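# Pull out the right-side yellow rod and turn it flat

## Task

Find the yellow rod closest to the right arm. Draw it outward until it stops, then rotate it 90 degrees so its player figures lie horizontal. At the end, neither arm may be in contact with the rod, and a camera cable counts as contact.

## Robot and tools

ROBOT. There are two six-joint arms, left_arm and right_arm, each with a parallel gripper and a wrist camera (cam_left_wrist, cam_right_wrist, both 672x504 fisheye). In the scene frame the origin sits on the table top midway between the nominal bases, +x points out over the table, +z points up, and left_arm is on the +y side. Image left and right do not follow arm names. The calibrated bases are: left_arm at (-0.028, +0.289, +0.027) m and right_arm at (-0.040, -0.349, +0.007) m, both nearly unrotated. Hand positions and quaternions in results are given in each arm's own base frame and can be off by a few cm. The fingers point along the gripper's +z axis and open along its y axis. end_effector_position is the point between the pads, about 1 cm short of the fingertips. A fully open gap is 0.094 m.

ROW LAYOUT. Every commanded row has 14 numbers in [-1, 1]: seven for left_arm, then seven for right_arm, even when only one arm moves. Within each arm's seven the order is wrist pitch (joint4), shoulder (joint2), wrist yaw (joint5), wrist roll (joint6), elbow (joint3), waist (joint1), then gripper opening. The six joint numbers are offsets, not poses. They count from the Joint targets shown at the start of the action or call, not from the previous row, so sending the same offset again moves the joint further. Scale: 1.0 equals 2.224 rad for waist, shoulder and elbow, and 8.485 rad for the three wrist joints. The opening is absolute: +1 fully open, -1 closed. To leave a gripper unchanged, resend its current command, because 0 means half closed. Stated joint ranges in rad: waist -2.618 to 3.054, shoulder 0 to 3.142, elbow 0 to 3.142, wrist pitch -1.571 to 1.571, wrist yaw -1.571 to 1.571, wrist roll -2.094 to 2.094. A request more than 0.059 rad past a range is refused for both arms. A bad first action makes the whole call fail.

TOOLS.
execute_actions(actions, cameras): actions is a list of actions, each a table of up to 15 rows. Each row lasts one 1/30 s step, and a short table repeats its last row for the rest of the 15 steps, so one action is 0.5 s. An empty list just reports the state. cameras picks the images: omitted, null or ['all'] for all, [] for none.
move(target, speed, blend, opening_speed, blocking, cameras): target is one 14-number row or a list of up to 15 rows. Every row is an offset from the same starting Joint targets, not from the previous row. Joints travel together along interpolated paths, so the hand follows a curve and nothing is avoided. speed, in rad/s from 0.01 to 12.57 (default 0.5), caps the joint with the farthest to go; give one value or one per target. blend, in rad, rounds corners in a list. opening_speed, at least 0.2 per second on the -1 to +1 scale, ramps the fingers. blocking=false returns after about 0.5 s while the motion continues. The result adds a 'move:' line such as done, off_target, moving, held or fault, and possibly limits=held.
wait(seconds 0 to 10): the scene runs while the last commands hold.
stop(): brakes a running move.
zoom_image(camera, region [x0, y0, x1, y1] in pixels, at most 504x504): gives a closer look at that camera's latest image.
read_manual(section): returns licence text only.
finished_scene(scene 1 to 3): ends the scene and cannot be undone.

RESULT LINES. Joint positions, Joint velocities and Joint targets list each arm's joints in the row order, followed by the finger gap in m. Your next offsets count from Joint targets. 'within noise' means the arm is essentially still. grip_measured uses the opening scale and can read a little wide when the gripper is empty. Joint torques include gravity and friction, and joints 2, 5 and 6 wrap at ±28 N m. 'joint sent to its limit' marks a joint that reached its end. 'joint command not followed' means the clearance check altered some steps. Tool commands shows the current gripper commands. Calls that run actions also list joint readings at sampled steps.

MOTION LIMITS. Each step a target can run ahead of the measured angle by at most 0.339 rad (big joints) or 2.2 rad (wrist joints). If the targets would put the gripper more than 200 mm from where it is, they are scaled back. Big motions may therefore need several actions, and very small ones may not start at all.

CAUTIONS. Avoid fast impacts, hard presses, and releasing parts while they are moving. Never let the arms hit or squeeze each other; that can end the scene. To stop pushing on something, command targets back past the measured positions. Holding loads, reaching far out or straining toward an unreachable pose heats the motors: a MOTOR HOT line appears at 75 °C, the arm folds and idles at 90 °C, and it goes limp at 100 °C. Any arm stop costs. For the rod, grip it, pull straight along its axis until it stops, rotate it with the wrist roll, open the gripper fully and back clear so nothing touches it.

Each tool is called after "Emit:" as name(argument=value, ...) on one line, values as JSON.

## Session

Emit:
execute_actions(actions=[])

Scene clock: 0.00 s.
left_arm: end_effector_position=(+0.3899, -0.0004, +0.1147) grip_measured=+1.000 end_effector_quat_wxyz=(+0.609, -0.026, +0.793, +0.006) | right_arm: end_effector_position=(+0.3960, -0.0474, +0.1154) grip_measured=+1.000 end_effector_quat_wxyz=(+0.595, +0.094, +0.794, -0.086)
Joint names: [wrist pitch, shoulder, wrist yaw, wrist roll, elbow, waist]
Joint positions: left_arm=[0.911 1.495 -0.08 -0.043 0.322 -0.04 0.094] | right_arm=[0.848 1.518 0.234 0.044 0.38 -0.018 0.094]
Joint velocities: within noise
Joint torques (N m): no reading
Heat: left arm: 42 °C; right arm: 41 °C.
Joint targets: left_arm=[0.899 1.493 -0.081 -0.042 0.324 -0.040] | right_arm=[0.837 1.515 0.234 0.045 0.383 -0.018]
Tool commands: left_gripper/opening=+1.0 right_gripper/opening=+1.0
camera_calibration:
cam_left_wrist: T_world_to_cam=[[0.0222135, -0.980285, 0.196335, -0.0420869], [-0.593611, -0.170951, -0.786385, 0.357186], [0.804446, -0.0990782, -0.585705, -0.125405], [0, 0, 0, 1]] pos_world=[0.313846, 0.00737939, 0.215698]
cam_right_wrist: T_world_to_cam=[[-0.244005, -0.947103, 0.208463, 0.0183839], [-0.655393, 0.00260904, -0.755284, 0.379511], [0.714788, -0.320918, -0.621361, -0.108823], [0, 0, 0, 1]] pos_world=[0.331, -0.0185021, 0.215188]

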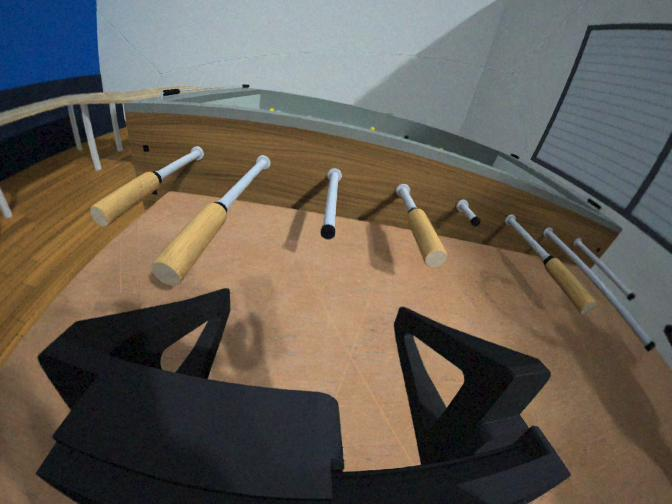

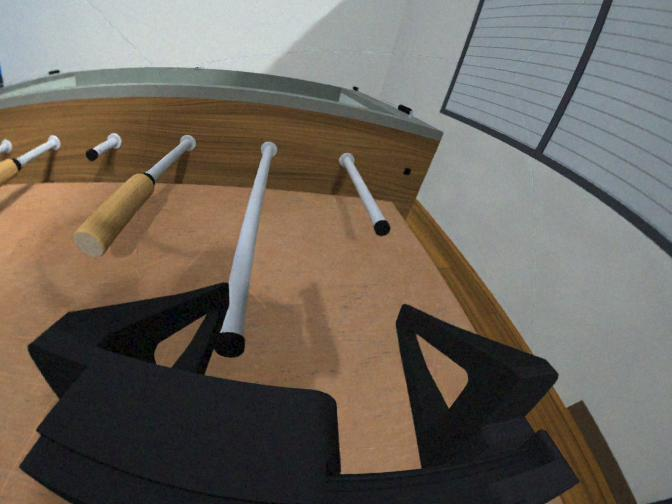

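Emit:
move(target=[[0,0,0,0,0,0,1,0,-0.1214,0,0,0,0,0.3],[0,0,0,0,0,0,1,0.06,0.1848,0.0374,-0.1843,0.1326,0.2246,0.3],[0,0,0,0,0,0,1,0.06,0.3197,0.0374,-0.1843,0.1776,0.2246,0.3]], speed=[1.0,1.5,0.6], blend=[0.1,0.1,0], opening_speed=1.5)

Scene clock: 66.30 s.
left_arm: end_effector_position=(+0.3899, -0.0004, +0.1147) grip_measured=+1.000 end_effector_quat_wxyz=(+0.609, -0.026, +0.793, +0.006) | right_arm: end_effector_position=(+0.4746, +0.1421, +0.0642) grip_measured=+0.302 end_effector_quat_wxyz=(-0.448, +0.513, -0.542, +0.492)
Joint names: [wrist pitch, shoulder, wrist yaw, wrist roll, elbow, waist]
Joint positions: left_arm=[0.911 1.495 -0.08 -0.043 0.322 -0.04 0.094] | right_arm=[1.319 2.212 0.548 -1.52 0.759 0.478 0.061]
Joint velocities: within noise
Joint torques (N m): left_arm=[1.89 -5.78 -0.02 0.02 5.33 -0.03] | right_arm=[1.95 -7.53 0.13 0 5.16 0.4]
Heat: left arm: 42 °C; right arm: 42 °C.
Joint targets: left_arm=[0.899 1.493 -0.081 -0.042 0.324 -0.040] | right_arm=[1.346 2.226 0.551 -1.519 0.778 0.482]
move: done
camera_calibration:
cam_left_wrist: T_world_to_cam=[[0.0222135, -0.980285, 0.196335, -0.0420869], [-0.593611, -0.170951, -0.786385, 0.357186], [0.804446, -0.0990782, -0.585705, -0.125405], [0, 0, 0, 1]] pos_world=[0.313846, 0.00737939, 0.215698]
cam_right_wrist: T_world_to_cam=[[0.0775073, 0.192199, 0.97829, -0.136198], [-0.443844, -0.871991, 0.20648, 0.354062], [0.892746, -0.450212, 0.017721, -0.243048], [0, 0, 0, 1]] pos_world=[0.384685, 0.225493, 0.0644414]

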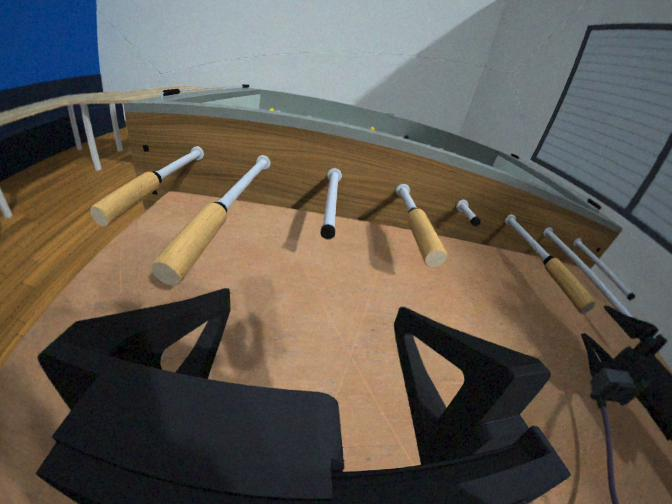

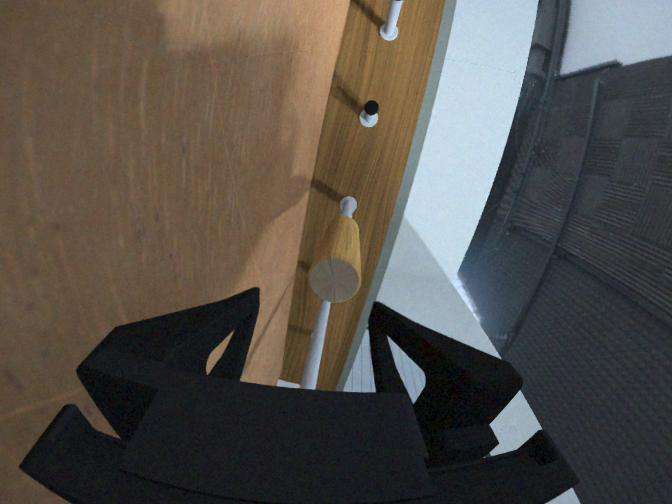

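Emit:
move(target=[0,0,0,0,0,0,1,-0.0019,0.0922,-0.0112,-0.0061,0.1414,-0.044,0.3], speed=0.5, cameras=["cam_right_wrist"])

Scene clock: 74.80 s.
left_arm: end_effector_position=(+0.3899, -0.0004, +0.1147) grip_measured=+1.000 end_effector_quat_wxyz=(+0.609, -0.026, +0.793, +0.006) | right_arm: end_effector_position=(+0.5490, +0.1385, +0.0672) grip_measured=+0.302 end_effector_quat_wxyz=(+0.473, -0.486, +0.522, -0.518)
Joint names: [wrist pitch, shoulder, wrist yaw, wrist roll, elbow, waist]
Joint positions: left_arm=[0.911 1.495 -0.08 -0.043 0.322 -0.04 0.094] | right_arm=[1.318 2.407 0.469 -1.572 1.071 0.388 0.061]
Joint velocities: within noise
Joint torques (N m): left_arm=[1.88 -5.76 -0.04 0.02 5.31 -0.05] | right_arm=[1.82 -8.59 -0.06 0.07 5.96 -0.39]
Heat: left arm: 42 °C; right arm: 43 °C.
Joint targets: left_arm=[0.899 1.493 -0.081 -0.042 0.324 -0.040] | right_arm=[1.330 2.431 0.457 -1.571 1.093 0.384]
move: done
camera_calibration:
cam_right_wrist: T_world_to_cam=[[-0.0182446, 0.189493, 0.981712, -0.0915071], [-0.468435, -0.869065, 0.159044, 0.399552], [0.883309, -0.456967, 0.104621, -0.310899], [0, 0, 0, 1]] pos_world=[0.460115, 0.222506, 0.0588139]
Images, in order (width x height): cam_right_wrist 672x504.

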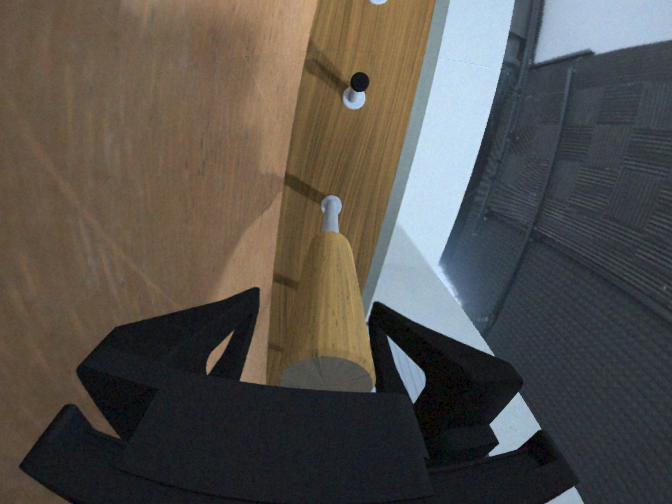

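Emit:
move(target=[[0,0,0,0,0,0,1,0,-0.011,0,0,0,0,-0.5],[0,0,0,0,0,0,1,0,-0.011,0,0.1851,0,0,-0.5]], speed=1.2, opening_speed=0.8, cameras=["cam_right_wrist"])

Scene clock: 88.67 s.
left_arm: end_effector_position=(+0.3899, -0.0004, +0.1147) grip_measured=+1.000 end_effector_quat_wxyz=(+0.609, -0.026, +0.793, +0.006) | right_arm: end_effector_position=(+0.5499, +0.1404, +0.0678) grip_measured=-0.304 end_effector_quat_wxyz=(+0.701, +0.013, +0.712, -0.038)
Joint names: [wrist pitch, shoulder, wrist yaw, wrist roll, elbow, waist]
Joint positions: left_arm=[0.911 1.495 -0.08 -0.043 0.322 -0.04 0.094] | right_arm=[1.316 2.407 0.461 -0.03 1.075 0.388 0.033]
Joint velocities: within noise
Joint torques (N m): left_arm=[1.89 -5.75 -0.03 0.01 5.35 -0.03] | right_arm=[1.84 -10.47 0 0.28 5.71 -0.39]
Heat: left arm: 42 °C; right arm: 43 °C.
Joint targets: left_arm=[0.899 1.493 -0.081 -0.042 0.324 -0.040] | right_arm=[1.330 2.406 0.456 0.000 1.093 0.384]
move: done
camera_calibration:
cam_right_wrist: T_world_to_cam=[[-0.116441, -0.969575, 0.215329, 0.176205], [-0.423955, -0.147538, -0.893585, 0.347174], [0.898167, -0.19534, -0.393876, -0.321947], [0, 0, 0, 1]] pos_world=[0.456866, 0.159176, 0.14548]
Images, in order (width x height): cam_right_wrist 672x504.

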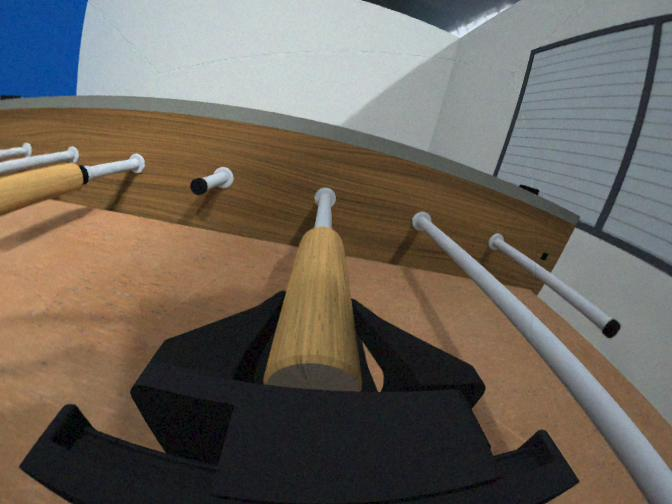

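Emit:
move(target=[[0,0,0,0,0,0,1,0.0075,-0.067,0.0095,0.0072,-0.1214,0.0368,-0.5],[0,0,0,0,0,0,1,-0.0323,-0.1983,0.018,0.0242,-0.2088,0.078,-0.5]], speed=[0.4,0.4], blend=0.03, cameras=["cam_right_wrist"])

Scene clock: 104.87 s.
left_arm: end_effector_position=(+0.3899, -0.0004, +0.1147) grip_measured=+1.000 end_effector_quat_wxyz=(+0.609, -0.026, +0.793, +0.006) | right_arm: end_effector_position=(+0.4651, +0.1477, +0.0689) grip_measured=-0.307 end_effector_quat_wxyz=(+0.617, +0.034, +0.786, -0.005)
Joint names: [wrist pitch, shoulder, wrist yaw, wrist roll, elbow, waist]
Joint positions: left_arm=[0.911 1.495 -0.08 -0.043 0.322 -0.04 0.094] | right_arm=[1.03 2.055 0.524 0.178 0.745 0.489 0.033]
Joint velocities: within noise
Joint torques (N m): left_arm=[1.87 -5.75 -0.02 0.01 5.33 -0.03] | right_arm=[1.93 -15.58 1.07 0.32 -4.27 6.12]
Heat: left arm: 41 °C; right arm: 44 °C.
Joint targets: left_arm=[0.899 1.493 -0.081 -0.042 0.324 -0.040] | right_arm=[1.056 1.965 0.609 0.205 0.628 0.557]
move: off_target (right_arm); right_arm: the elbow is farthest, 0.117 rad from its target
camera_calibration:
cam_right_wrist: T_world_to_cam=[[-0.0651485, -0.986339, 0.151295, 0.156222], [-0.610188, -0.0805904, -0.788147, 0.382666], [0.789573, -0.143665, -0.596602, -0.187121], [0, 0, 0, 1]] pos_world=[0.391421, 0.158045, 0.166324]
Images, in order (width x height): cam_right_wrist 672x504.

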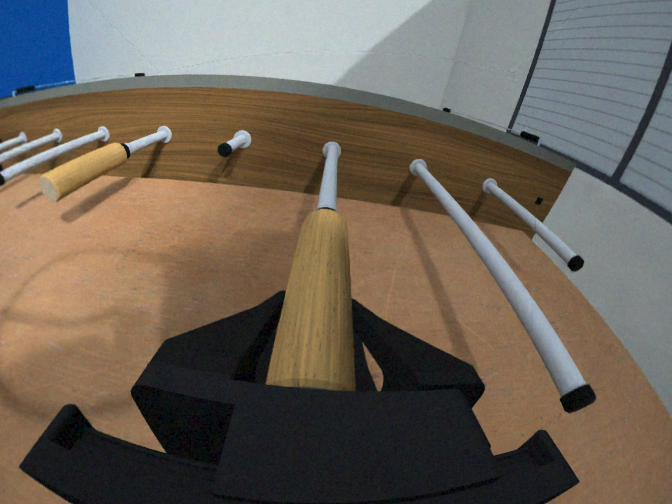

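Emit:
move(target=[[0,0,0,0,0,0,1,-0.0031,0.0315,-0.01,-0.0032,0.0526,-0.0306,-0.5],[0,0,0,0,0,0,1,-0.0031,0.0315,-0.01,-0.0032,0.0526,-0.0306,0.5],[0,0,0,0,0,0,1,-0.0031,-0.0809,-0.01,-0.0032,0.0526,-0.0306,0.5]], speed=[0.5,0.4,0.6], cameras=["cam_right_wrist"])

Emit:
zoom_image(camera="cam_right_wrist", region=[200, 150, 500, 450])

Scene clock: 132.03 s.
left_arm: end_effector_position=(+0.3899, -0.0004, +0.1147) grip_measured=+1.000 end_effector_quat_wxyz=(+0.609, -0.026, +0.793, +0.006) | right_arm: end_effector_position=(+0.4658, +0.1450, +0.1972) grip_measured=+0.498 end_effector_quat_wxyz=(+0.707, +0.078, +0.701, +0.050)
Joint names: [wrist pitch, shoulder, wrist yaw, wrist roll, elbow, waist]
Joint positions: left_arm=[0.911 1.495 -0.08 -0.043 0.322 -0.04 0.094] | right_arm=[1.04 1.794 0.523 0.178 0.759 0.483 0.07]
Joint velocities: within noise
Joint torques (N m): left_arm=[1.88 -5.78 -0.03 0.03 5.3 -0.09] | right_arm=[1.6 -7.87 0.06 0 4.85 0.57]
Heat: left arm: 41 °C; right arm: 47 °C.
Joint targets: left_arm=[0.899 1.493 -0.081 -0.042 0.324 -0.040] | right_arm=[1.030 1.785 0.525 0.178 0.745 0.489]
move: done
camera_calibration:
cam_right_wrist: T_world_to_cam=[[-0.0890796, -0.996023, -0.00188401, 0.177], [-0.393575, 0.036937, -0.91855, 0.391795], [0.914967, -0.0810826, -0.3953, -0.218681], [0, 0, 0, 1]] pos_world=[0.370054, 0.144093, 0.273772]
Images, in order (width x height): cam_right_wrist 672x504.

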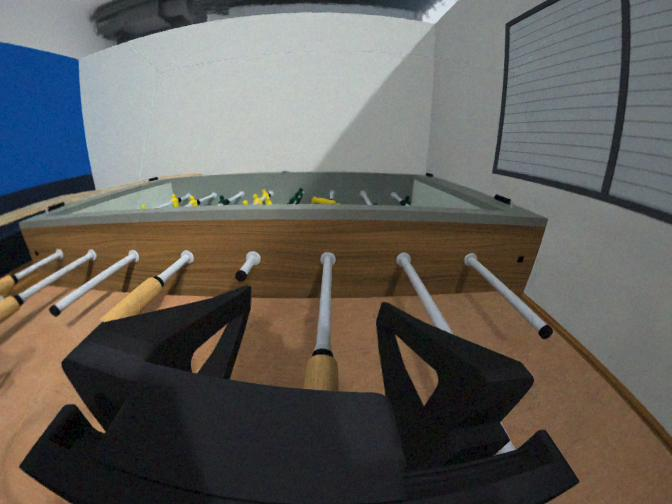

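Scaled by 1.680 from the camera's 672x504 image, which has a finer 960x720 frame.

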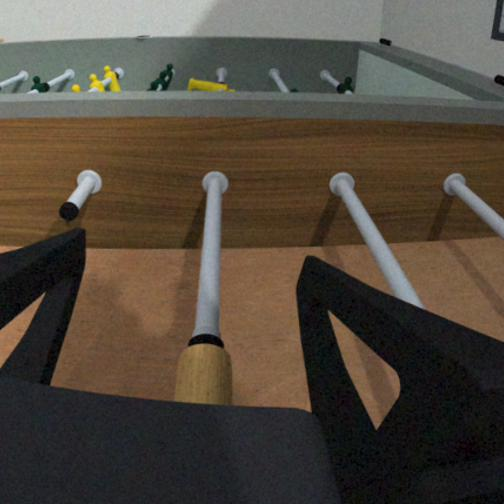

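Emit:
finished_scene(scene=2)

The scene is finished: the task was done.


## Next scene

The same job, from a new start.

Emit:
execute_actions(actions=[])

Scene clock: 0.00 s.
left_arm: end_effector_position=(+0.4127, +0.0165, +0.1264) grip_measured=+1.000 end_effector_quat_wxyz=(+0.618, -0.002, +0.786, +0.007) | right_arm: end_effector_position=(+0.3903, -0.0463, +0.1052) grip_measured=+1.000 end_effector_quat_wxyz=(+0.587, +0.098, +0.798, -0.097)
Joint names: [wrist pitch, shoulder, wrist yaw, wrist roll, elbow, waist]
Joint positions: left_arm=[0.901 1.55 0.039 0.018 0.411 0.054 0.094] | right_arm=[0.871 1.537 0.276 0.046 0.357 0.003 0.094]
Joint velocities: within noise
Joint torques (N m): no reading
Heat: left arm: 40 °C; right arm: 39 °C.
Joint targets: left_arm=[0.889 1.548 0.039 0.019 0.413 0.054] | right_arm=[0.861 1.534 0.277 0.048 0.360 0.003]
Tool commands: left_gripper/opening=+1.0 right_gripper/opening=+1.0
camera_calibration:
cam_left_wrist: T_world_to_cam=[[-0.0177666, -0.985889, 0.166453, -0.00796993], [-0.580802, -0.125334, -0.804339, 0.378982], [0.813851, -0.110967, -0.570379, -0.140833], [0, 0, 0, 1]] pos_world=[0.334589, 0.0240143, 0.225829]
cam_right_wrist: T_world_to_cam=[[-0.259, -0.939853, 0.222701, 0.0247898], [-0.669431, 0.00846419, -0.742826, 0.372487], [0.696262, -0.341475, -0.631359, -0.103415], [0, 0, 0, 1]] pos_world=[0.327779, -0.0151678, 0.20588]

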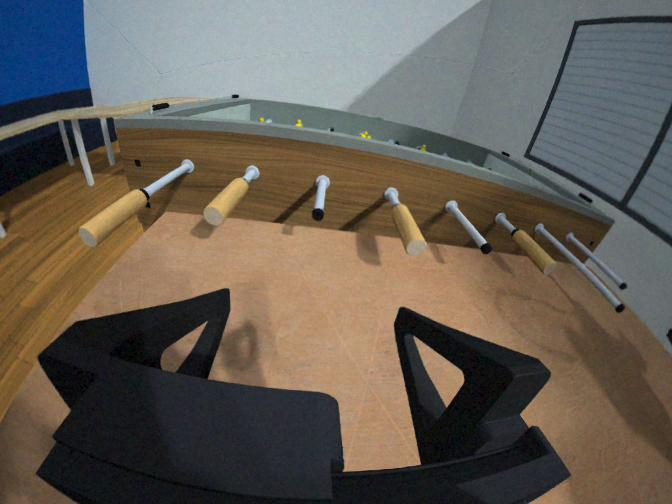

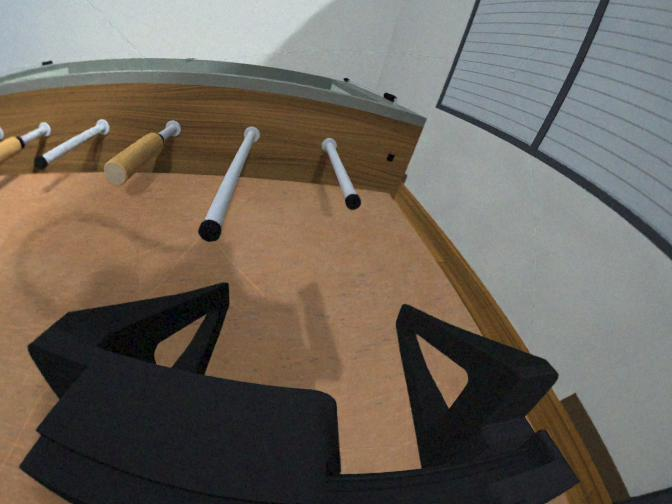

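Emit:
move(target=[[0,0,0,0,0,0,1,0,-0.1214,0,0,0,0,0.3],[0,0,0,0,0,0,1,0.0416,0.3062,0.0256,-0.1908,0.3822,0.1842,0.3],[0,0,0,0,0,0,1,0.0416,0.4411,0.0256,-0.1908,0.4272,0.1842,0.3],[0,0,0,0,0,0,1,0.014,0.5216,0.0172,-0.1908,0.6142,0.1521,0.3]], speed=[1.0,1.5,0.6,0.5], blend=[0.1,0.1,0.02,0], opening_speed=1.5, cameras=["cam_right_wrist"])

Scene clock: 50.10 s.
left_arm: end_effector_position=(+0.4127, +0.0165, +0.1264) grip_measured=+1.000 end_effector_quat_wxyz=(+0.618, -0.002, +0.786, +0.007) | right_arm: end_effector_position=(+0.6602, +0.1603, +0.0789) grip_measured=+0.302 end_effector_quat_wxyz=(+0.486, -0.469, +0.517, -0.526)
Joint names: [wrist pitch, shoulder, wrist yaw, wrist roll, elbow, waist]
Joint positions: left_arm=[0.901 1.55 0.039 0.018 0.411 0.054 0.094] | right_arm=[0.993 2.665 0.436 -1.574 1.7 0.348 0.061]
Joint velocities: within noise
Joint torques (N m): left_arm=[1.85 -6.8 -0.01 0.02 5.65 -0.09] | right_arm=[1.51 -11.18 -0.11 0.04 7.9 -0.54]
Heat: left arm: 40 °C; right arm: 41 °C.
Joint targets: left_arm=[0.889 1.548 0.039 0.019 0.413 0.054] | right_arm=[0.980 2.694 0.423 -1.571 1.726 0.341]
move: done
camera_calibration:
cam_right_wrist: T_world_to_cam=[[-0.0587899, 0.175602, 0.982704, -0.0762044], [-0.480792, -0.867693, 0.126287, 0.479175], [0.874862, -0.465052, 0.135439, -0.395926], [0, 0, 0, 1]] pos_world=[0.572284, 0.245032, 0.0679969]
Images, in order (width x height): cam_right_wrist 672x504.

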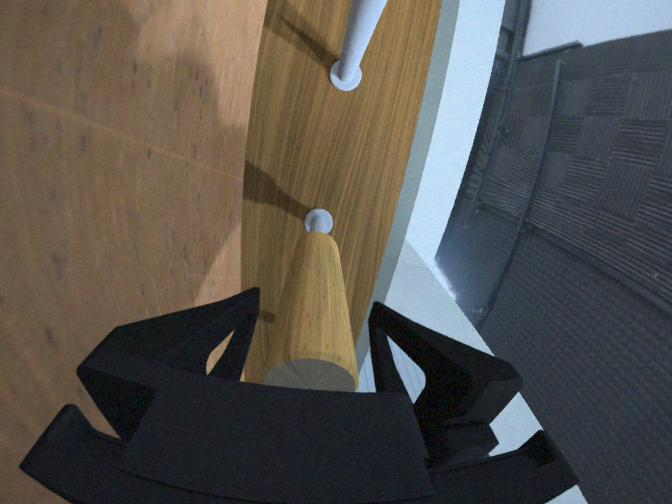

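Emit:
move(target=[[0,0,0,0,0,0,1,0,0,0,0,0,0,-0.5],[0,0,0,0,0,0,1,0,0,0,0.1851,0,0,-0.5],[0,0,0,0,0,0,1,0.0205,-0.0877,0.0069,0.1869,-0.1625,0.0265,-0.5],[0,0,0,0,0,0,1,0.0398,-0.1367,0.015,0.1869,-0.2846,0.0573,-0.5],[0,0,0,0,0,0,1,0.0314,-0.2113,0.0229,0.1952,-0.3816,0.089,-0.5]], speed=[0.5,1.2,0.45,0.45,0.35], blend=[0,0,0.03,0.03,0], opening_speed=0.8, cameras=["cam_right_wrist"])

Scene clock: 79.77 s.
left_arm: end_effector_position=(+0.4127, +0.0165, +0.1264) grip_measured=+1.000 end_effector_quat_wxyz=(+0.618, -0.002, +0.786, +0.007) | right_arm: end_effector_position=(+0.4920, +0.1740, +0.0680) grip_measured=-0.306 end_effector_quat_wxyz=(+0.669, +0.025, +0.742, -0.032)
Joint names: [wrist pitch, shoulder, wrist yaw, wrist roll, elbow, waist]
Joint positions: left_arm=[0.901 1.55 0.039 0.018 0.411 0.054 0.094] | right_arm=[1.238 2.261 0.613 0.059 0.898 0.536 0.033]
Joint velocities: within noise
Joint torques (N m): left_arm=[1.85 -6.79 0 0.02 5.59 -0.02] | right_arm=[1.72 -12.45 0.14 0.3 2.59 0.34]
Heat: left arm: 40 °C; right arm: 42 °C.
Joint targets: left_arm=[0.889 1.548 0.039 0.019 0.413 0.054] | right_arm=[1.246 2.224 0.618 0.085 0.877 0.539]
move: off_target (right_arm); right_arm: the shoulder is farthest, 0.037 rad from its target
camera_calibration:
cam_right_wrist: T_world_to_cam=[[-0.1087, -0.974715, 0.195231, 0.200489], [-0.49961, -0.116221, -0.858419, 0.357155], [0.859404, -0.19085, -0.474344, -0.239534], [0, 0, 0, 1]] pos_world=[0.406087, 0.191213, 0.153825]
Images, in order (width x height): cam_right_wrist 672x504.

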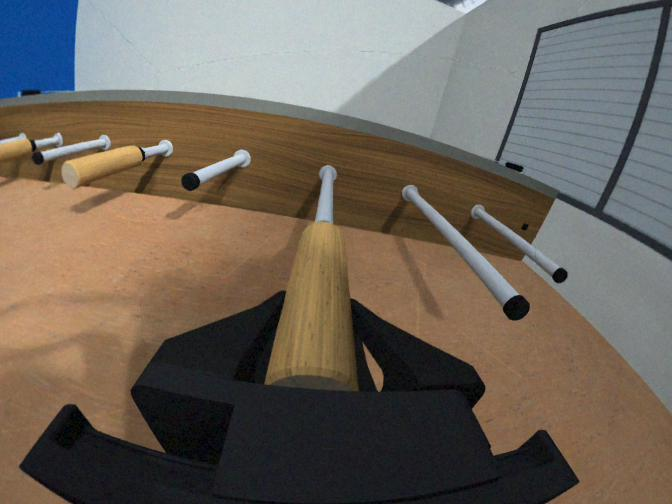

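Emit:
move(target=[0,0,0,0,0,0,1,-0.0093,-0.0472,0.005,0.0064,-0.0473,0.022,-0.5], speed=0.3, cameras=["cam_right_wrist"])

Scene clock: 92.50 s.
left_arm: end_effector_position=(+0.4127, +0.0165, +0.1264) grip_measured=+1.000 end_effector_quat_wxyz=(+0.618, -0.002, +0.786, +0.007) | right_arm: end_effector_position=(+0.4873, +0.1750, +0.0699) grip_measured=-0.306 end_effector_quat_wxyz=(+0.648, +0.026, +0.761, -0.017)
Joint names: [wrist pitch, shoulder, wrist yaw, wrist roll, elbow, waist]
Joint positions: left_arm=[0.901 1.55 0.039 0.018 0.411 0.054 0.094] | right_arm=[1.119 2.19 0.586 0.116 0.877 0.534 0.033]
Joint velocities: within noise
Joint torques (N m): left_arm=[1.84 -6.78 -0.01 0.03 5.64 -0.02] | right_arm=[2.09 -15.13 0.91 0.27 -3.38 4.88]
Heat: left arm: 40 °C; right arm: 43 °C.
Joint targets: left_arm=[0.889 1.548 0.039 0.019 0.413 0.054] | right_arm=[1.167 2.119 0.660 0.139 0.772 0.589]
move: off_target (right_arm); right_arm: the elbow is farthest, 0.105 rad from its target
camera_calibration:
cam_right_wrist: T_world_to_cam=[[-0.08073, -0.981043, 0.176174, 0.189418], [-0.546324, -0.104282, -0.831057, 0.375233], [0.833674, -0.163339, -0.527549, -0.223016], [0, 0, 0, 1]] pos_world=[0.406213, 0.18853, 0.160817]
Images, in order (width x height): cam_right_wrist 672x504.

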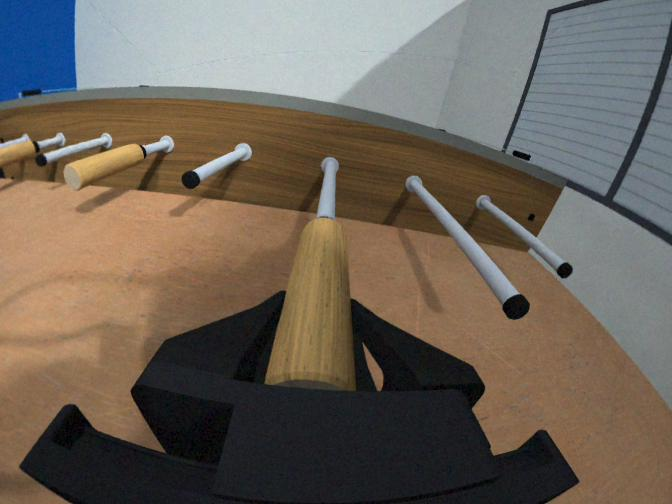

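Emit:
move(target=[[0,0,0,0,0,0,1,-0.0057,0.0229,-0.0087,-0.0027,0.0472,-0.0247,-0.5],[0,0,0,0,0,0,1,-0.0057,0.0229,-0.0087,-0.0027,0.0472,-0.0247,0.5],[0,0,0,0,0,0,1,-0.0057,-0.0895,-0.0087,-0.0027,0.0472,-0.0247,0.5]], speed=[0.5,0.4,0.6], cameras=["cam_right_wrist"])

Emit:
zoom_image(camera="cam_right_wrist", region=[200, 150, 500, 450])

Scene clock: 102.43 s.
left_arm: end_effector_position=(+0.4127, +0.0165, +0.1264) grip_measured=+1.000 end_effector_quat_wxyz=(+0.618, -0.002, +0.786, +0.007) | right_arm: end_effector_position=(+0.4860, +0.1724, +0.2055) grip_measured=+0.498 end_effector_quat_wxyz=(+0.732, +0.076, +0.675, +0.041)
Joint names: [wrist pitch, shoulder, wrist yaw, wrist roll, elbow, waist]
Joint positions: left_arm=[0.901 1.55 0.039 0.018 0.411 0.054 0.094] | right_arm=[1.129 1.927 0.585 0.116 0.889 0.531 0.07]
Joint velocities: within noise
Joint torques (N m): left_arm=[1.85 -6.8 0 0.02 5.64 -0.05] | right_arm=[1.46 -9.06 0.03 0.01 4.68 0.27]
Heat: left arm: 40 °C; right arm: 45 °C.
Joint targets: left_arm=[0.889 1.548 0.039 0.019 0.413 0.054] | right_arm=[1.119 1.920 0.586 0.116 0.877 0.534]
move: done
camera_calibration:
cam_right_wrist: T_world_to_cam=[[-0.105802, -0.994351, 0.00851638, 0.211768], [-0.326646, 0.0266645, -0.944771, 0.380964], [0.939206, -0.102741, -0.327622, -0.253557], [0, 0, 0, 1]] pos_world=[0.384989, 0.174362, 0.275049]
Images, in order (width x height): cam_right_wrist 672x504.

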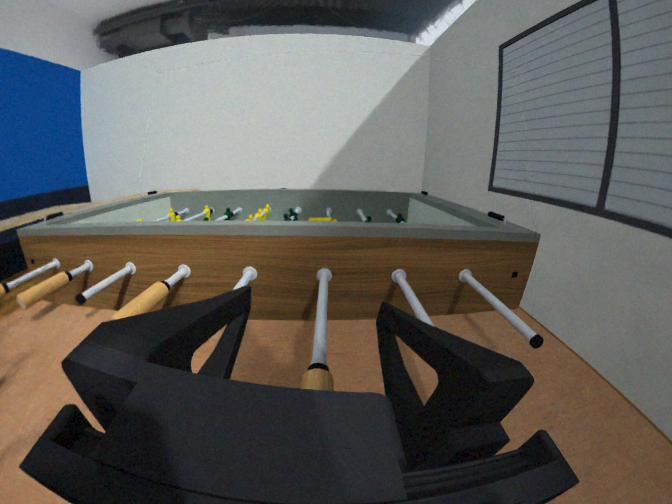

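Scaled by 1.680 from the camera's 672x504 image, which has a finer 960x720 frame.

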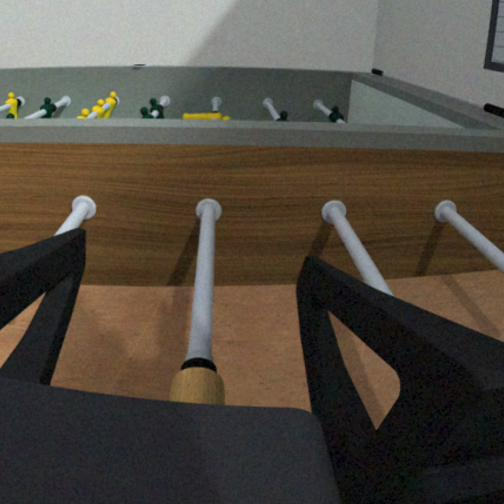

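Emit:
finished_scene(scene=3)

The scene is finished: the task was done.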